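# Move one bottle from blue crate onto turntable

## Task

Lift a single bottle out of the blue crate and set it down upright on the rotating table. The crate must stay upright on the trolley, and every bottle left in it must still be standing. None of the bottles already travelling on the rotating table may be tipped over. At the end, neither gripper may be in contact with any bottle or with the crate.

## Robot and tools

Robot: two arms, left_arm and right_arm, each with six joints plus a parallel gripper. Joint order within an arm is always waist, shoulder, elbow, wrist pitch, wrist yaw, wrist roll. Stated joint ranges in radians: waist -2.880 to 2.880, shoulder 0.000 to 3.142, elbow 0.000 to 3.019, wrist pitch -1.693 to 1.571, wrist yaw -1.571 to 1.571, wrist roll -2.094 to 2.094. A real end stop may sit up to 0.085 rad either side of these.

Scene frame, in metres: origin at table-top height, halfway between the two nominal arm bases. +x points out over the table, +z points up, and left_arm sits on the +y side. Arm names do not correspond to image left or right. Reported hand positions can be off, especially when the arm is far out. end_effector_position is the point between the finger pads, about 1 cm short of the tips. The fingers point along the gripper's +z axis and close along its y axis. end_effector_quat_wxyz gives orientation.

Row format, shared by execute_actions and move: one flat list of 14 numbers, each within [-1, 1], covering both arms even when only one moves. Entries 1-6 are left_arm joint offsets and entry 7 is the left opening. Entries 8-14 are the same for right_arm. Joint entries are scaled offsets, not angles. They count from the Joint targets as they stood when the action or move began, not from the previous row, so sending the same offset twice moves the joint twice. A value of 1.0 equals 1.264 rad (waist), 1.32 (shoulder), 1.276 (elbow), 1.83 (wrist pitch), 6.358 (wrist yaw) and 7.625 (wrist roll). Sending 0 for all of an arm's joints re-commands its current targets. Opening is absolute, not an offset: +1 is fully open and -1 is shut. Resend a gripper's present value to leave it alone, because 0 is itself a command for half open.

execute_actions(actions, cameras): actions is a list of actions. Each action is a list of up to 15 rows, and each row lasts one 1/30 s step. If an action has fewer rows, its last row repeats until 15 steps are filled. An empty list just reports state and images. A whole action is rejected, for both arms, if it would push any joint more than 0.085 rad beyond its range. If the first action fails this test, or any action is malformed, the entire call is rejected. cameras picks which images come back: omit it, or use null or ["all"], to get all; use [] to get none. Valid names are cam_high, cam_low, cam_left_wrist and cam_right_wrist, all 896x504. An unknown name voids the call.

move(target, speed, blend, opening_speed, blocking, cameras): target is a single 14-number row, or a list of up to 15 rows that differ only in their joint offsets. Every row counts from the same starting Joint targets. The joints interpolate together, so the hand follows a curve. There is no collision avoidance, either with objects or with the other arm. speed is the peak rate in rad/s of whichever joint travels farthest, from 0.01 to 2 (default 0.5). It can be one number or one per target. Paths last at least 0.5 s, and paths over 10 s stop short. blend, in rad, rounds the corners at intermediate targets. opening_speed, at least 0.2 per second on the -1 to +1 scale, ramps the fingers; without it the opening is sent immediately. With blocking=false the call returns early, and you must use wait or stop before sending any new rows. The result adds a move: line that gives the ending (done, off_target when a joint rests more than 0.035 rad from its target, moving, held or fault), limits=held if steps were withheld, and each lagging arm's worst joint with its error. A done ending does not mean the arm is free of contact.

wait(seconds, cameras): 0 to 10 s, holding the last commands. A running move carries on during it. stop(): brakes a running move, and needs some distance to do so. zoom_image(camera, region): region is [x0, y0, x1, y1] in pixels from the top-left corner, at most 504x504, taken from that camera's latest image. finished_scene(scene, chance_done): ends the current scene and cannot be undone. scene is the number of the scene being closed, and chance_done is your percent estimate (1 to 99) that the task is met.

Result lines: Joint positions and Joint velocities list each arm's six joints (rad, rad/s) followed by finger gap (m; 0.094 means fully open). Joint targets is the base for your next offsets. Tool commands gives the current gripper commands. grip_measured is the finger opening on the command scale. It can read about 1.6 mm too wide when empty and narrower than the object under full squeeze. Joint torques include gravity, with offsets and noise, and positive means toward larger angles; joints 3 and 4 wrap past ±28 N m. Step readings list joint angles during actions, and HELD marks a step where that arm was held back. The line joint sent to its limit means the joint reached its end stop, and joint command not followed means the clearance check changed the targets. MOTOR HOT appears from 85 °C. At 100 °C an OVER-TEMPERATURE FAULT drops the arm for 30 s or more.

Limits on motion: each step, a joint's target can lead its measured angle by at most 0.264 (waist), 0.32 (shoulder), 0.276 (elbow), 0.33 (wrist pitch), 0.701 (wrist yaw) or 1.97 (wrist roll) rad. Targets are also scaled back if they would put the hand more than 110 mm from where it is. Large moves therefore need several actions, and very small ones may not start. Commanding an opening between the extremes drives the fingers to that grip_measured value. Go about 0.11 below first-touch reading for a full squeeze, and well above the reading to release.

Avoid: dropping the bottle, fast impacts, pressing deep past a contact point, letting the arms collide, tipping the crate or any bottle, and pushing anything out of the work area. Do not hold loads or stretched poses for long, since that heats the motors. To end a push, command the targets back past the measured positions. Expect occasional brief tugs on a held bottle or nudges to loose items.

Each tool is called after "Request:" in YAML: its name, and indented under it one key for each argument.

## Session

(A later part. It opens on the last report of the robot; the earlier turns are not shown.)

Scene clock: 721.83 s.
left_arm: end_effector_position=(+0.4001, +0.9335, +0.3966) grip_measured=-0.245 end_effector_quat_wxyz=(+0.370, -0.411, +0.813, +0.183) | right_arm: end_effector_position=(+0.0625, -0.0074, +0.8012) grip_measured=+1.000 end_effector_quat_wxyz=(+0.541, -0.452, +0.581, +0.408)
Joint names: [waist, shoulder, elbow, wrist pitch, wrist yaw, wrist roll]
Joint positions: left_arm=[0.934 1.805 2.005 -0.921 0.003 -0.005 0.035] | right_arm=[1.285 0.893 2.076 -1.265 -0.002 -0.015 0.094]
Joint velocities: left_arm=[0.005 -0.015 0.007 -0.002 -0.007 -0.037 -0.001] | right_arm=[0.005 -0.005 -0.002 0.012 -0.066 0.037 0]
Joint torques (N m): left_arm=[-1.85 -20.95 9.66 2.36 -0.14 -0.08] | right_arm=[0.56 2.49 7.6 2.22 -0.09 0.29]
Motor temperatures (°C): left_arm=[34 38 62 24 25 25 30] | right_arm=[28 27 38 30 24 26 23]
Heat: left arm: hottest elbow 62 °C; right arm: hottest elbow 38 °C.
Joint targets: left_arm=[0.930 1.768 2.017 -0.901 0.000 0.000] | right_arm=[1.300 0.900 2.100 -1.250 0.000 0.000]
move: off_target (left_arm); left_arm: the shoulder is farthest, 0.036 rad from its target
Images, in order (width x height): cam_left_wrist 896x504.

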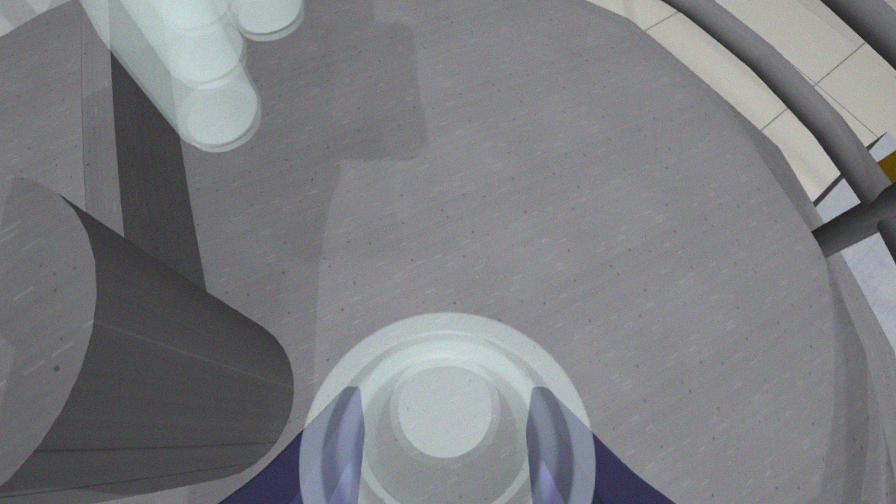

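Request:
wait:
  seconds: 0.1

Request:
zoom_image:
  camera: "cam_right_wrist"
  region: [420, 150, 546, 276]

Request:
zoom_image:
  camera: "cam_low"
  region: [740, 50, 896, 206]

Scene clock: 737.83 s.
left_arm: end_effector_position=(+0.4002, +0.9335, +0.3965) grip_measured=-0.245 end_effector_quat_wxyz=(+0.370, -0.411, +0.813, +0.183) | right_arm: end_effector_position=(+0.0625, -0.0074, +0.8012) grip_measured=+1.000 end_effector_quat_wxyz=(+0.541, -0.452, +0.581, +0.408)
Joint names: [waist, shoulder, elbow, wrist pitch, wrist yaw, wrist roll]
Joint positions: left_arm=[0.934 1.805 2.005 -0.92 0.003 -0.005 0.035] | right_arm=[1.285 0.893 2.076 -1.265 -0.002 -0.015 0.094]
Joint velocities: left_arm=[0.005 -0.005 -0.007 -0.002 -0.007 -0.037 0] | right_arm=[0.015 -0.015 -0.002 -0.002 0.051 0.051 0]
Joint torques (N m): left_arm=[-2.14 -20.84 9.69 2.37 -0.12 -0.07] | right_arm=[0.67 2.55 7.6 2.24 -0.09 0.29]
Motor temperatures (°C): left_arm=[34 37 58 24 25 25 30] | right_arm=[27 27 38 30 24 26 23]
Heat: left arm: hottest elbow 58 °C; right arm: hottest elbow 38 °C.
Joint targets: left_arm=[0.930 1.769 2.017 -0.901 0.000 0.000] | right_arm=[1.300 0.900 2.100 -1.250 0.000 0.000]
Tool commands: left_gripper/opening=-0.5 right_gripper/opening=+1.0
wait: 0.10 s; at rest from the start

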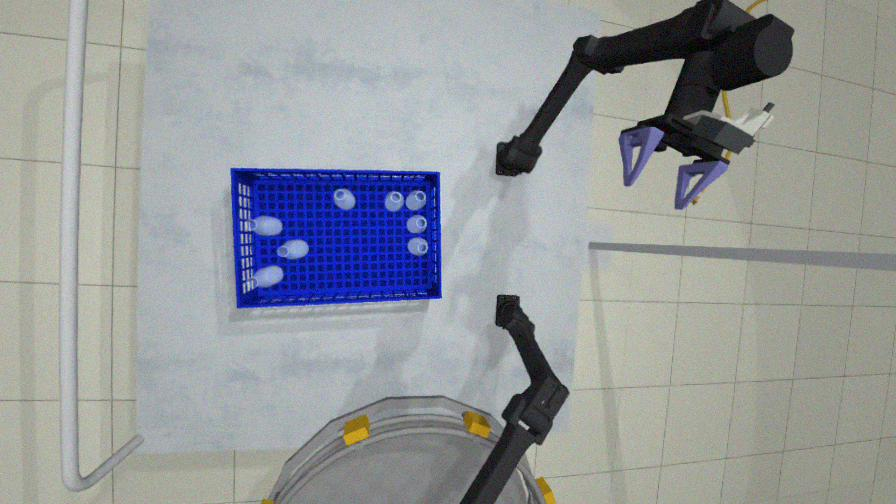

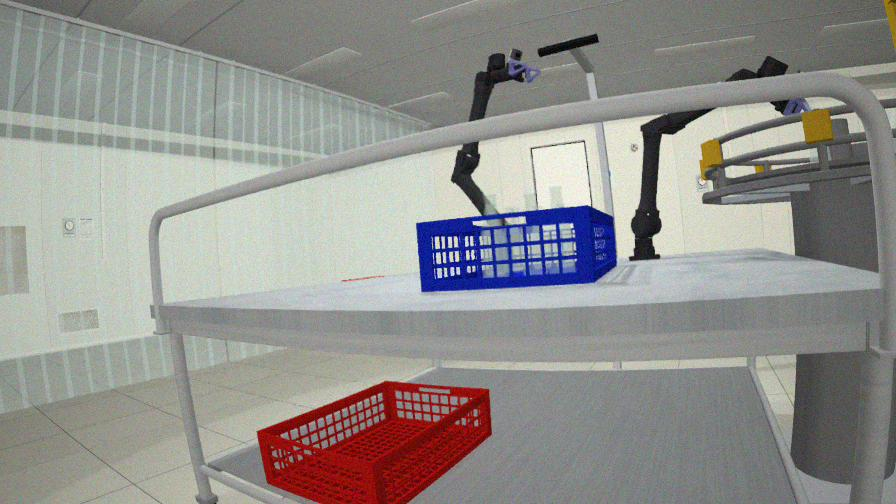

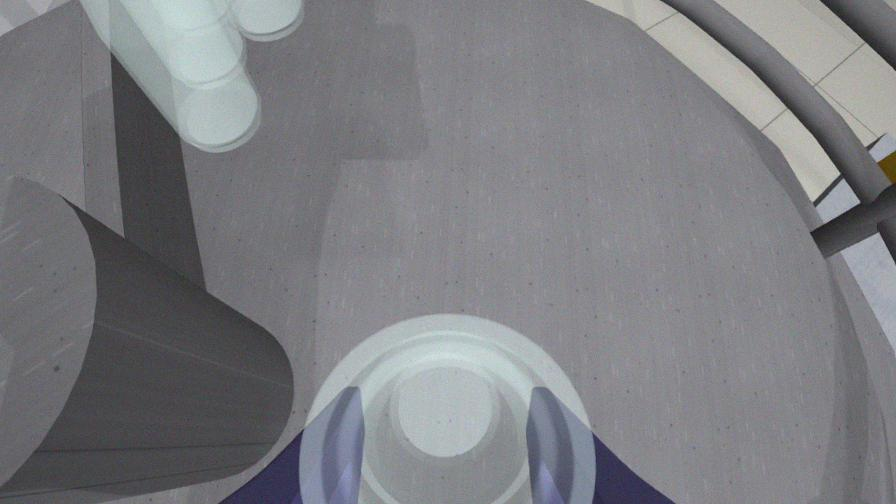

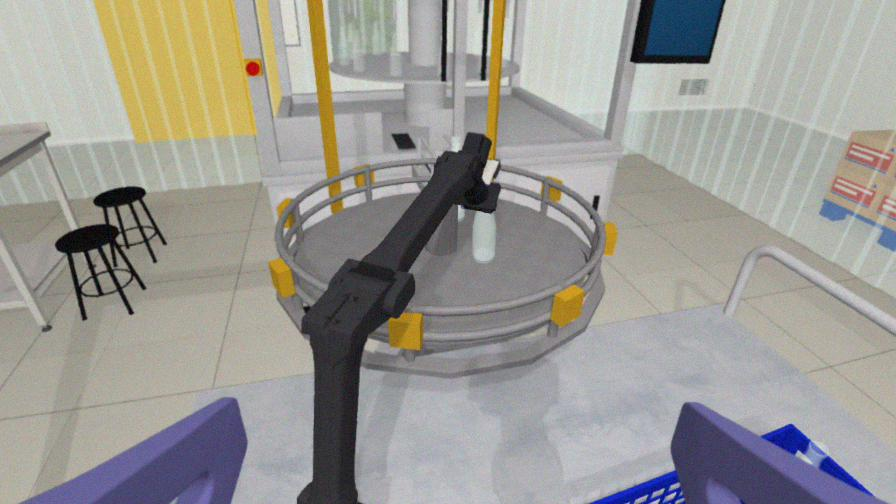

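Scaled by 4.000 from the camera's 896x504 image, which has a finer 1280x720 frame.

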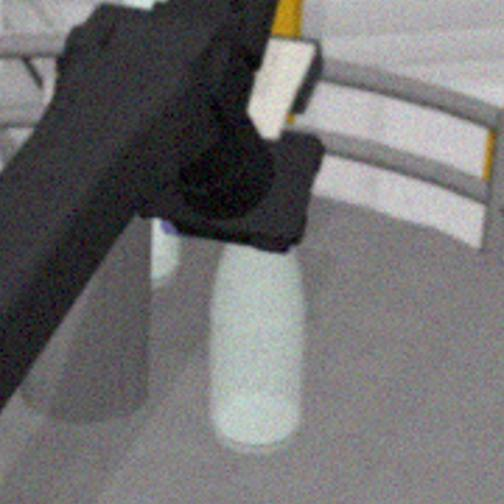

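Scaled by 3.231 from the camera's 896x504 image, which has a finer 1280x720 frame.

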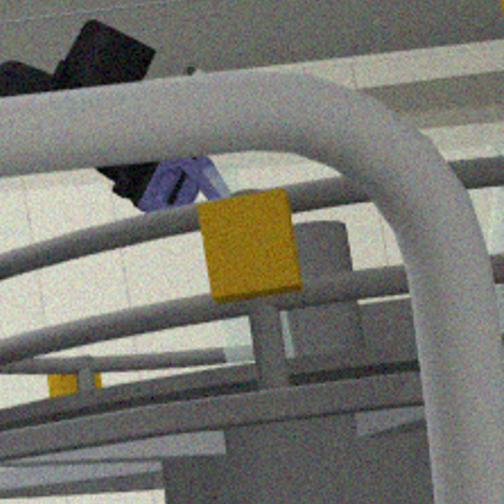

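Request:
move:
  target:
    - [0, 0, 0.0784, 0, 0, 0, -0.5, 0, 0, 0, 0, 0, 0, 1]
    - [0, 0.0535, 0.1473, -0.0798, 0, 0, -0.5, 0, 0, 0, 0, 0, 0, 1]
  speed: [0.25, 0.25]
  blend: [0.02, 0]
  cameras: ["cam_left_wrist", "cam_right_wrist"]

Request:
zoom_image:
  camera: "cam_right_wrist"
  region: [420, 150, 546, 276]

Scene clock: 766.63 s.
left_arm: end_effector_position=(+0.4019, +0.9359, +0.4005) grip_measured=-0.245 end_effector_quat_wxyz=(+0.343, -0.416, +0.825, +0.170) | right_arm: end_effector_position=(+0.0625, -0.0074, +0.8012) grip_measured=+1.000 end_effector_quat_wxyz=(+0.541, -0.452, +0.581, +0.408)
Joint names: [waist, shoulder, elbow, wrist pitch, wrist yaw, wrist roll]
Joint positions: left_arm=[0.934 1.862 2.128 -1.051 0.003 -0.005 0.035] | right_arm=[1.285 0.893 2.076 -1.265 -0.002 -0.015 0.094]
Joint velocities: left_arm=[0.005 -0.005 -0.012 -0.012 -0.022 -0.007 0] | right_arm=[-0.015 -0.005 -0.012 -0.022 0.037 -0.007 0]
Joint torques (N m): left_arm=[-2.26 -20.13 13.97 1.84 -0.14 -0.08] | right_arm=[0.67 2.49 7.6 2.22 -0.09 0.29]
Motor temperatures (°C): left_arm=[34 37 55 24 25 25 30] | right_arm=[27 27 38 29 24 26 23]
Heat: left arm: hottest elbow 55 °C; right arm: hottest elbow 38 °C.
Joint targets: left_arm=[0.930 1.839 2.205 -1.047 0.000 0.000] | right_arm=[1.300 0.900 2.100 -1.250 0.000 0.000]
move: off_target (left_arm); left_arm: the elbow is farthest, 0.077 rad from its target
Images, in order (width x height): cam_left_wrist 896x504, cam_right_wrist 896x504.

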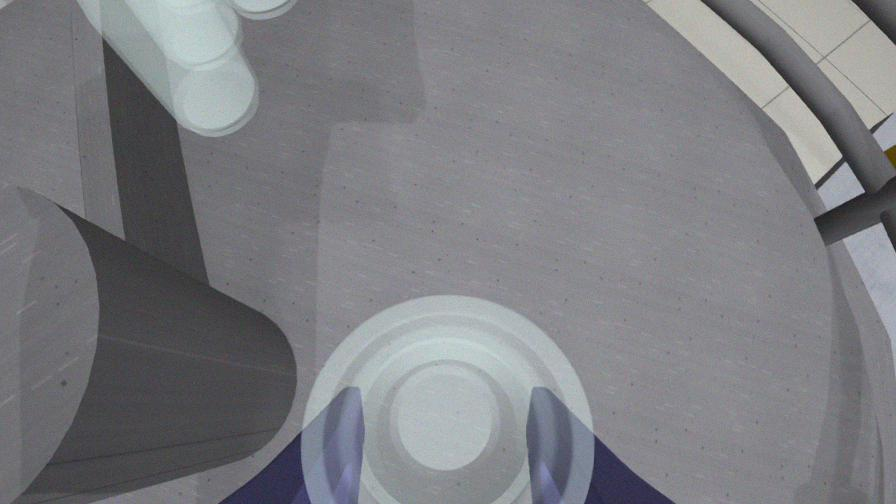

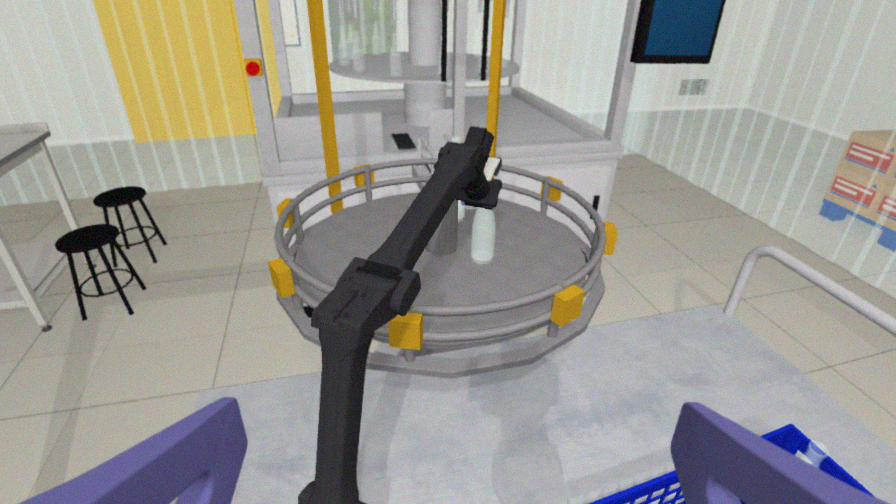

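Scaled by 4.000 from the camera's 896x504 image, which has a finer 1280x720 frame.

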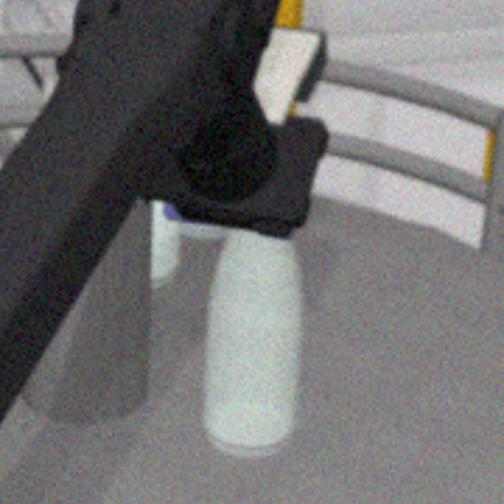

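Request:
move:
  target: [0, -0.0244, -0.0732, 0.0422, 0, 0, -0.5, 0, 0, 0, 0, 0, 0, 1]
  speed: 0.2
  cameras: ["cam_left_wrist"]

Scene clock: 784.70 s.
left_arm: end_effector_position=(+0.4043, +0.9390, +0.3980) grip_measured=-0.245 end_effector_quat_wxyz=(+0.355, -0.414, +0.819, +0.176) | right_arm: end_effector_position=(+0.0625, -0.0074, +0.8012) grip_measured=+1.000 end_effector_quat_wxyz=(+0.541, -0.452, +0.581, +0.408)
Joint names: [waist, shoulder, elbow, wrist pitch, wrist yaw, wrist roll]
Joint positions: left_arm=[0.934 1.851 2.092 -0.996 0.003 -0.005 0.035] | right_arm=[1.285 0.893 2.076 -1.265 -0.002 -0.015 0.094]
Joint velocities: left_arm=[-0.005 -0.015 0.012 -0.022 -0.066 0.007 0.001] | right_arm=[-0.005 -0.005 0.007 0.002 -0.007 0.037 0]
Joint torques (N m): left_arm=[-2.26 -21.83 10.09 2.65 -0.15 -0.08] | right_arm=[0.62 2.49 7.6 2.22 -0.09 0.29]
Motor temperatures (°C): left_arm=[34 37 57 24 25 25 30] | right_arm=[27 27 38 29 24 26 23]
Heat: left arm: hottest elbow 57 °C; right arm: hottest elbow 38 °C.
Joint targets: left_arm=[0.930 1.807 2.112 -0.969 0.000 0.000] | right_arm=[1.300 0.900 2.100 -1.250 0.000 0.000]
move: off_target (left_arm); left_arm: the shoulder is farthest, 0.045 rad from its target
Images, in order (width x height): cam_left_wrist 896x504.

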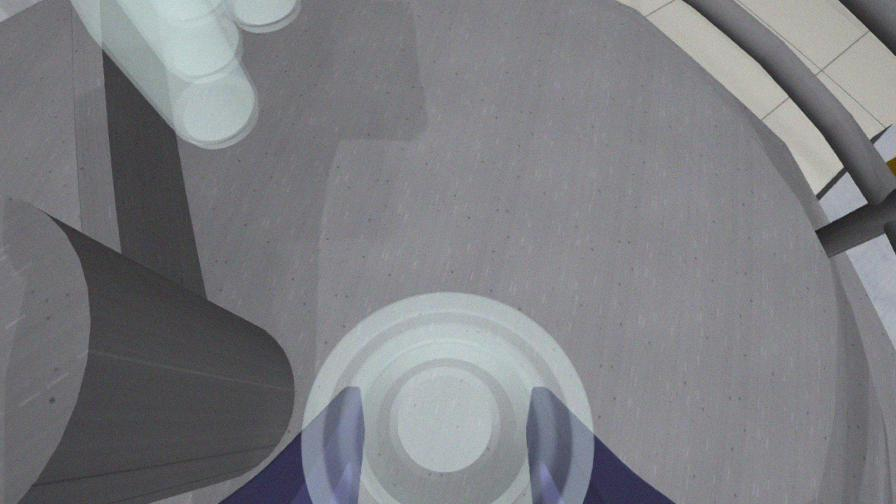

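Request:
execute_actions:
  actions:
    - [[0,-0.0003,-0.0015,0.0008,0,0,-0.5,0,0,0,0,0,0,1],[0,-0.0006,-0.003,0.0017,0,0,-0.5,0,0,0,0,0,0,1],[0,-0.0009,-0.0044,0.0025,0,0,-0.5,0,0,0,0,0,0,1],[0,-0.0012,-0.0059,0.0033,0,0,-0.5,0,0,0,0,0,0,1],[0,-0.0014,-0.0074,0.0041,0,0,-0.5,0,0,0,0,0,0,1],[0,-0.0017,-0.0089,0.005,0,0,-0.5,0,0,0,0,0,0,1],[0,-0.002,-0.0103,0.0058,0,0,-0.5,0,0,0,0,0,0,1],[0,-0.0023,-0.0118,0.0066,0,0,-0.5,0,0,0,0,0,0,1]]
    - [[0,0.001,0.004,-0.002,0,0,1,0,0,0,0,0,0,1]]
  cameras: ["cam_left_wrist"]

Request:
move:
  target: [0, -0.122, -0.005, -0.09, 0, 0, 1, 0, 0, 0, 0, 0, 0, 1]
  speed: 0.3
  cameras: ["cam_left_wrist", "cam_right_wrist"]

Scene clock: 818.83 s.
left_arm: end_effector_position=(+0.4001, +0.9335, +0.4193) grip_measured=+0.998 end_effector_quat_wxyz=(+0.372, -0.410, +0.812, +0.185) | right_arm: end_effector_position=(+0.0625, -0.0074, +0.8012) grip_measured=+1.000 end_effector_quat_wxyz=(+0.541, -0.452, +0.581, +0.408)
Joint names: [waist, shoulder, elbow, wrist pitch, wrist yaw, wrist roll]
Joint positions: left_arm=[0.934 1.817 2.08 -0.976 0.003 -0.005 0.094] | right_arm=[1.285 0.893 2.076 -1.265 -0.002 -0.015 0.094]
Joint velocities: left_arm=[-0.005 -0.005 -0.002 0.012 -0.11 0.066 0.001] | right_arm=[-0.005 0.005 0.012 -0.002 -0.051 -0.022 0]
Joint torques (N m): left_arm=[-2.43 -19.19 10.26 2.18 -0.14 -0.02] | right_arm=[0.67 2.49 7.61 2.22 -0.09 0.29]
Motor temperatures (°C): left_arm=[33 39 60 24 25 25 30] | right_arm=[27 27 38 29 24 26 23]
Heat: left arm: hottest elbow 60 °C; right arm: hottest elbow 38 °C.
Joint targets: left_arm=[0.930 1.805 2.102 -0.961 0.000 0.000] | right_arm=[1.300 0.900 2.100 -1.250 0.000 0.000]
Step readings (joint positions of left_arm | right_arm):
0: [0.934 1.851 2.092 -0.996 0.003 -0.005] | [1.285 0.893 2.076 -1.265 -0.002 -0.015]
1: [0.934 1.851 2.092 -0.996 0.003 -0.005] | [1.285 0.893 2.076 -1.265 -0.002 -0.015]
2: [0.934 1.851 2.092 -0.996 0.003 -0.005] | [1.285 0.893 2.076 -1.265 -0.002 -0.015]
4: [0.934 1.851 2.092 -0.995 0.003 -0.005] | [1.285 0.893 2.076 -1.265 -0.002 -0.015]
8: [0.934 1.850 2.087 -0.990 0.003 -0.005] | [1.285 0.893 2.076 -1.265 -0.002 -0.015]
15: [0.934 1.848 2.080 -0.983 0.003 -0.005] | [1.285 0.893 2.076 -1.265 -0.002 -0.015]
16: [0.934 1.848 2.080 -0.983 0.003 -0.005] | [1.285 0.893 2.076 -1.265 -0.002 -0.015]
17: [0.934 1.848 2.080 -0.982 0.003 -0.005] | [1.285 0.893 2.076 -1.265 -0.002 -0.015]
19: [0.934 1.845 2.080 -0.979 0.003 -0.005] | [1.285 0.893 2.076 -1.265 -0.002 -0.015]
23: [0.934 1.832 2.080 -0.977 0.003 -0.005] | [1.285 0.893 2.076 -1.265 -0.002 -0.015]
30: [0.934 1.817 2.080 -0.976 0.003 -0.005] | [1.285 0.893 2.076 -1.265 -0.002 -0.015]
Images, in order (width x height): cam_left_wrist 896x504.

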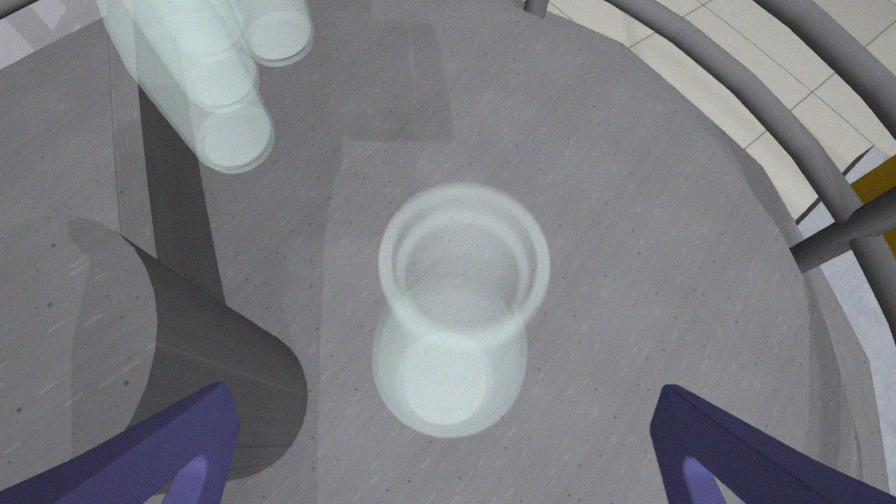

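Scene clock: 820.17 s.
left_arm: end_effector_position=(+0.3505, +0.8668, +0.5123) grip_measured=+0.998 end_effector_quat_wxyz=(+0.386, -0.407, +0.805, +0.191) | right_arm: end_effector_position=(+0.0625, -0.0074, +0.8012) grip_measured=+1.000 end_effector_quat_wxyz=(+0.541, -0.452, +0.581, +0.408)
Joint names: [waist, shoulder, elbow, wrist pitch, wrist yaw, wrist roll]
Joint positions: left_arm=[0.934 1.638 2.08 -1.121 0.003 -0.005 0.094] | right_arm=[1.285 0.893 2.076 -1.265 -0.002 -0.015 0.094]
Joint velocities: left_arm=[-0.005 -0.005 -0.007 -0.022 0.022 0.022 0] | right_arm=[-0.005 0.005 0.022 -0.002 -0.095 0.037 0]
Joint torques (N m): left_arm=[-1.61 -14.51 9.47 1.54 -0.13 -0.07] | right_arm=[0.62 2.49 7.6 2.22 -0.09 0.29]
Motor temperatures (°C): left_arm=[33 39 60 24 25 25 30] | right_arm=[27 27 38 29 24 26 23]
Heat: left arm: hottest elbow 60 °C; right arm: hottest elbow 38 °C.
Joint targets: left_arm=[0.930 1.644 2.095 -1.126 0.000 0.000] | right_arm=[1.300 0.900 2.100 -1.250 0.000 0.000]
move: done
Images, in order (width x height): cam_left_wrist 896x504, cam_right_wrist 896x504.

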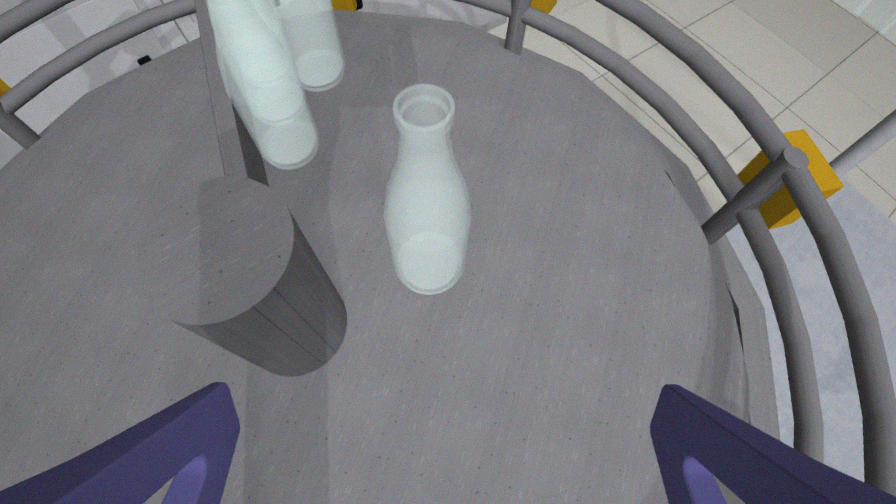

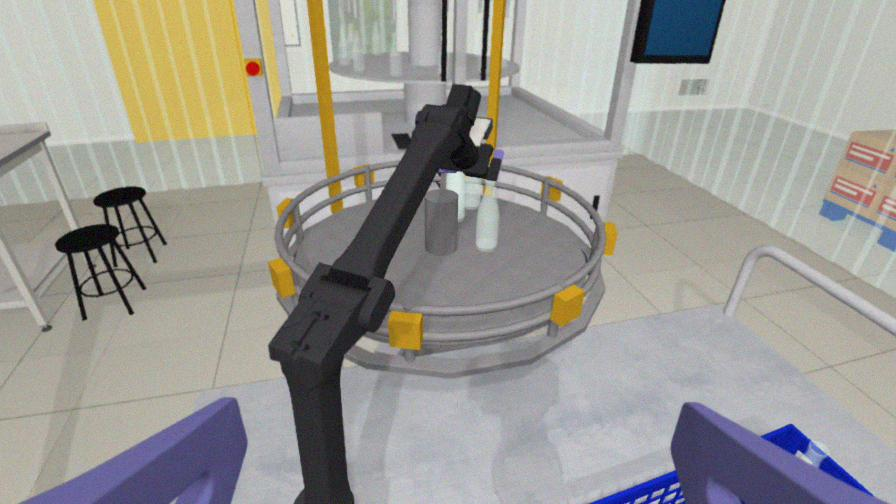

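Request:
wait:
  seconds: 1.0
  cameras: ["cam_left_wrist", "cam_right_wrist"]

Scene clock: 824.27 s.
left_arm: end_effector_position=(+0.3505, +0.8668, +0.5123) grip_measured=+0.998 end_effector_quat_wxyz=(+0.386, -0.407, +0.805, +0.191) | right_arm: end_effector_position=(+0.0625, -0.0074, +0.8012) grip_measured=+1.000 end_effector_quat_wxyz=(+0.541, -0.452, +0.581, +0.408)
Joint names: [waist, shoulder, elbow, wrist pitch, wrist yaw, wrist roll]
Joint positions: left_arm=[0.934 1.638 2.08 -1.121 0.003 -0.005 0.094] | right_arm=[1.285 0.893 2.076 -1.265 -0.002 -0.015 0.094]
Joint velocities: left_arm=[-0.005 -0.005 -0.002 -0.012 0.051 -0.007 0] | right_arm=[0.005 -0.005 0.012 -0.007 0.095 -0.095 0]
Joint torques (N m): left_arm=[-2.32 -14.62 9.42 1.51 -0.17 -0.04] | right_arm=[0.62 2.49 7.61 2.22 -0.09 0.29]
Motor temperatures (°C): left_arm=[33 38 60 24 25 25 29] | right_arm=[27 27 38 29 24 26 23]
Heat: left arm: hottest elbow 60 °C; right arm: hottest elbow 38 °C.
Joint targets: left_arm=[0.930 1.644 2.095 -1.126 0.000 0.000] | right_arm=[1.300 0.900 2.100 -1.250 0.000 0.000]
Tool commands: left_gripper/opening=+1.0 right_gripper/opening=+1.0
wait: 1.00 s; at rest from the start
Images, in order (width x height): cam_left_wrist 896x504, cam_right_wrist 896x504.

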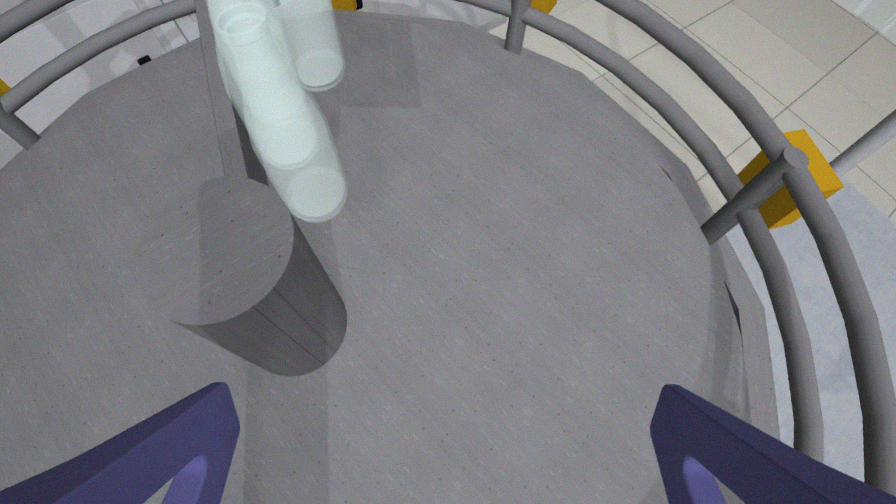

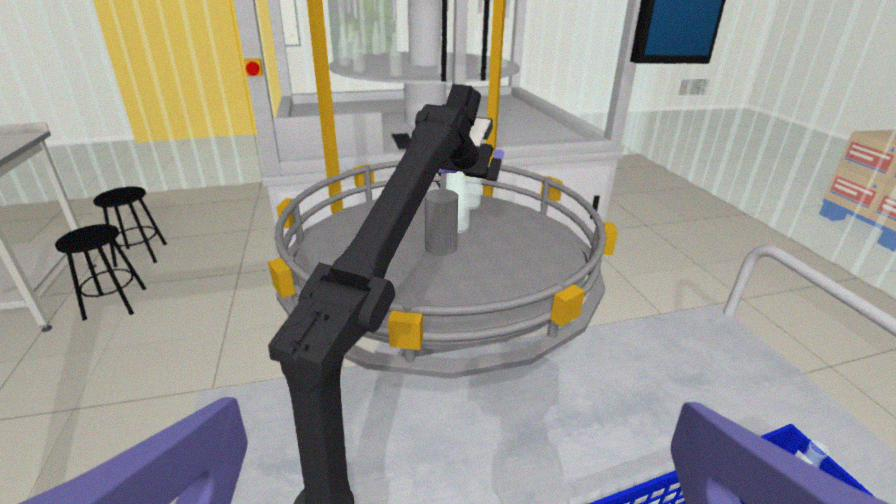

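Request:
wait:
  seconds: 0.5
  cameras: ["cam_high", "cam_left_wrist"]

Scene clock: 848.33 s.
left_arm: end_effector_position=(+0.3505, +0.8668, +0.5123) grip_measured=+0.998 end_effector_quat_wxyz=(+0.386, -0.407, +0.805, +0.191) | right_arm: end_effector_position=(+0.0625, -0.0074, +0.8012) grip_measured=+1.000 end_effector_quat_wxyz=(+0.541, -0.452, +0.581, +0.408)
Joint names: [waist, shoulder, elbow, wrist pitch, wrist yaw, wrist roll]
Joint positions: left_arm=[0.934 1.638 2.08 -1.121 0.003 -0.005 0.094] | right_arm=[1.285 0.893 2.076 -1.265 -0.002 -0.015 0.094]
Joint velocities: left_arm=[0.015 -0.005 -0.027 -0.012 -0.007 -0.037 0] | right_arm=[0.005 -0.015 0.002 0.002 -0.007 0.007 0]
Joint torques (N m): left_arm=[-2.02 -14.45 9.25 1.61 -0.16 -0.07] | right_arm=[0.67 2.43 7.61 2.24 -0.09 0.29]
Motor temperatures (°C): left_arm=[33 37 59 23 25 25 28] | right_arm=[27 26 38 29 24 26 23]
Heat: left arm: hottest elbow 59 °C; right arm: hottest elbow 38 °C.
Joint targets: left_arm=[0.930 1.644 2.095 -1.126 0.000 0.000] | right_arm=[1.300 0.900 2.100 -1.250 0.000 0.000]
Tool commands: left_gripper/opening=+1.0 right_gripper/opening=+1.0
wait: 0.50 s; at rest from the start
Images, in order (width x height): cam_high 896x504, cam_left_wrist 896x504.

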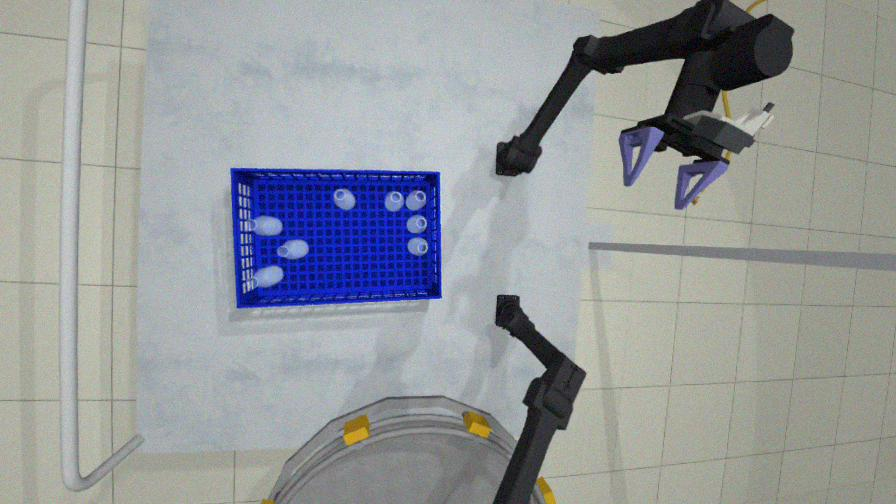

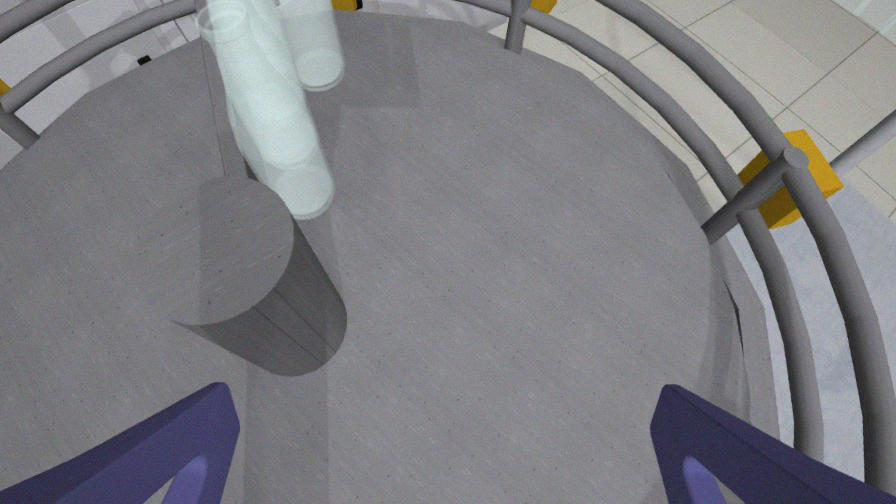

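Request:
zoom_image:
  camera: "cam_left_wrist"
  region: [120, 0, 480, 240]

Request:
zoom_image:
  camera: "cam_high"
  region: [220, 150, 460, 320]

Request:
execute_actions:
  actions: []
  cameras: ["cam_low", "cam_right_wrist"]

Scaled by 1.400 from the camera's 896x504 image, which has a finer 1280x720 frame.

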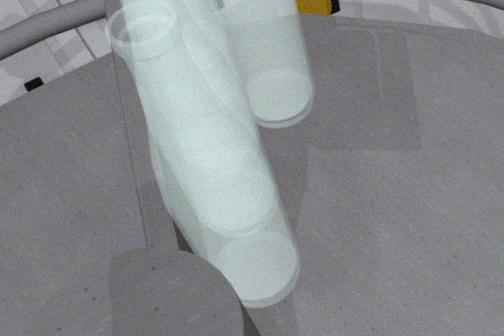

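Scaled by 2.100 from the camera's 896x504 image, which has a finer 1280x720 frame.

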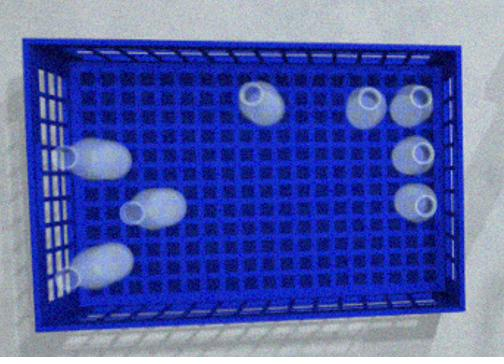

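Scene clock: 852.63 s.
left_arm: end_effector_position=(+0.3505, +0.8668, +0.5123) grip_measured=+0.998 end_effector_quat_wxyz=(+0.386, -0.407, +0.805, +0.191) | right_arm: end_effector_position=(+0.0625, -0.0074, +0.8012) grip_measured=+1.000 end_effector_quat_wxyz=(+0.541, -0.452, +0.581, +0.408)
Joint names: [waist, shoulder, elbow, wrist pitch, wrist yaw, wrist roll]
Joint positions: left_arm=[0.934 1.638 2.08 -1.121 0.003 -0.005 0.094] | right_arm=[1.285 0.893 2.076 -1.265 -0.002 -0.015 0.094]
Joint velocities: left_arm=[-0.005 -0.015 0.007 -0.007 -0.037 -0.037 0] | right_arm=[-0.015 0.005 0.012 -0.027 0.051 -0.007 0]
Joint torques (N m): left_arm=[-2.02 -14.97 9.35 1.51 -0.16 -0.09] | right_arm=[0.62 2.49 7.6 2.21 -0.09 0.29]
Motor temperatures (°C): left_arm=[33 37 59 23 25 25 28] | right_arm=[27 26 38 29 24 26 23]
Heat: left arm: hottest elbow 59 °C; right arm: hottest elbow 38 °C.
Joint targets: left_arm=[0.930 1.644 2.095 -1.126 0.000 0.000] | right_arm=[1.300 0.900 2.100 -1.250 0.000 0.000]
Tool commands: left_gripper/opening=+1.0 right_gripper/opening=+1.0
Images, in order (width x height): cam_low 896x504, cam_right_wrist 896x504.

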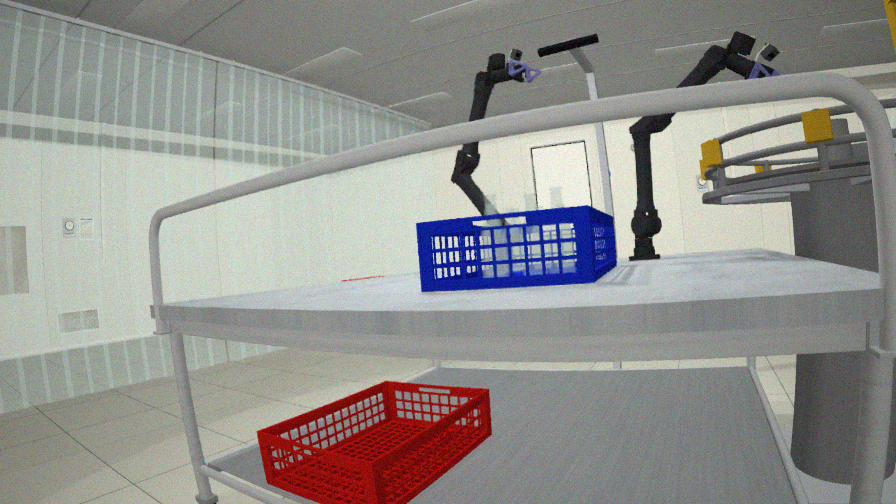

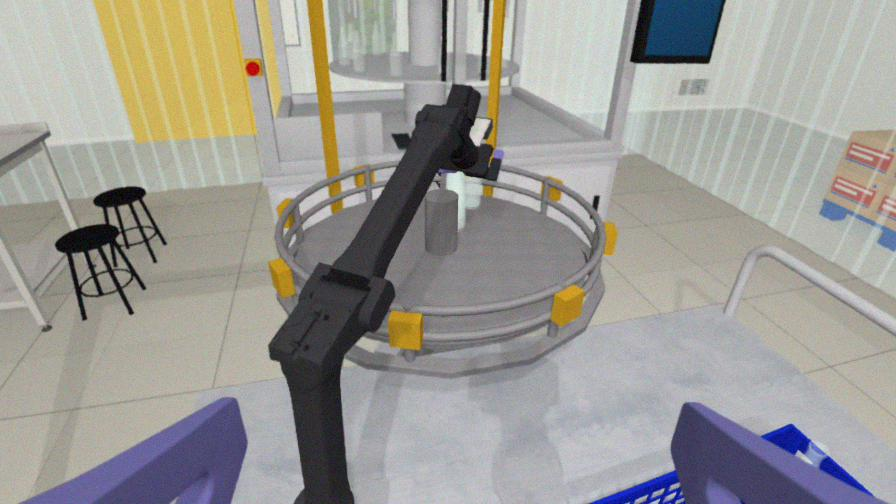

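Request:
finished_scene:
  scene: 1
  chance_done: 92

The scene is finished: the task was done.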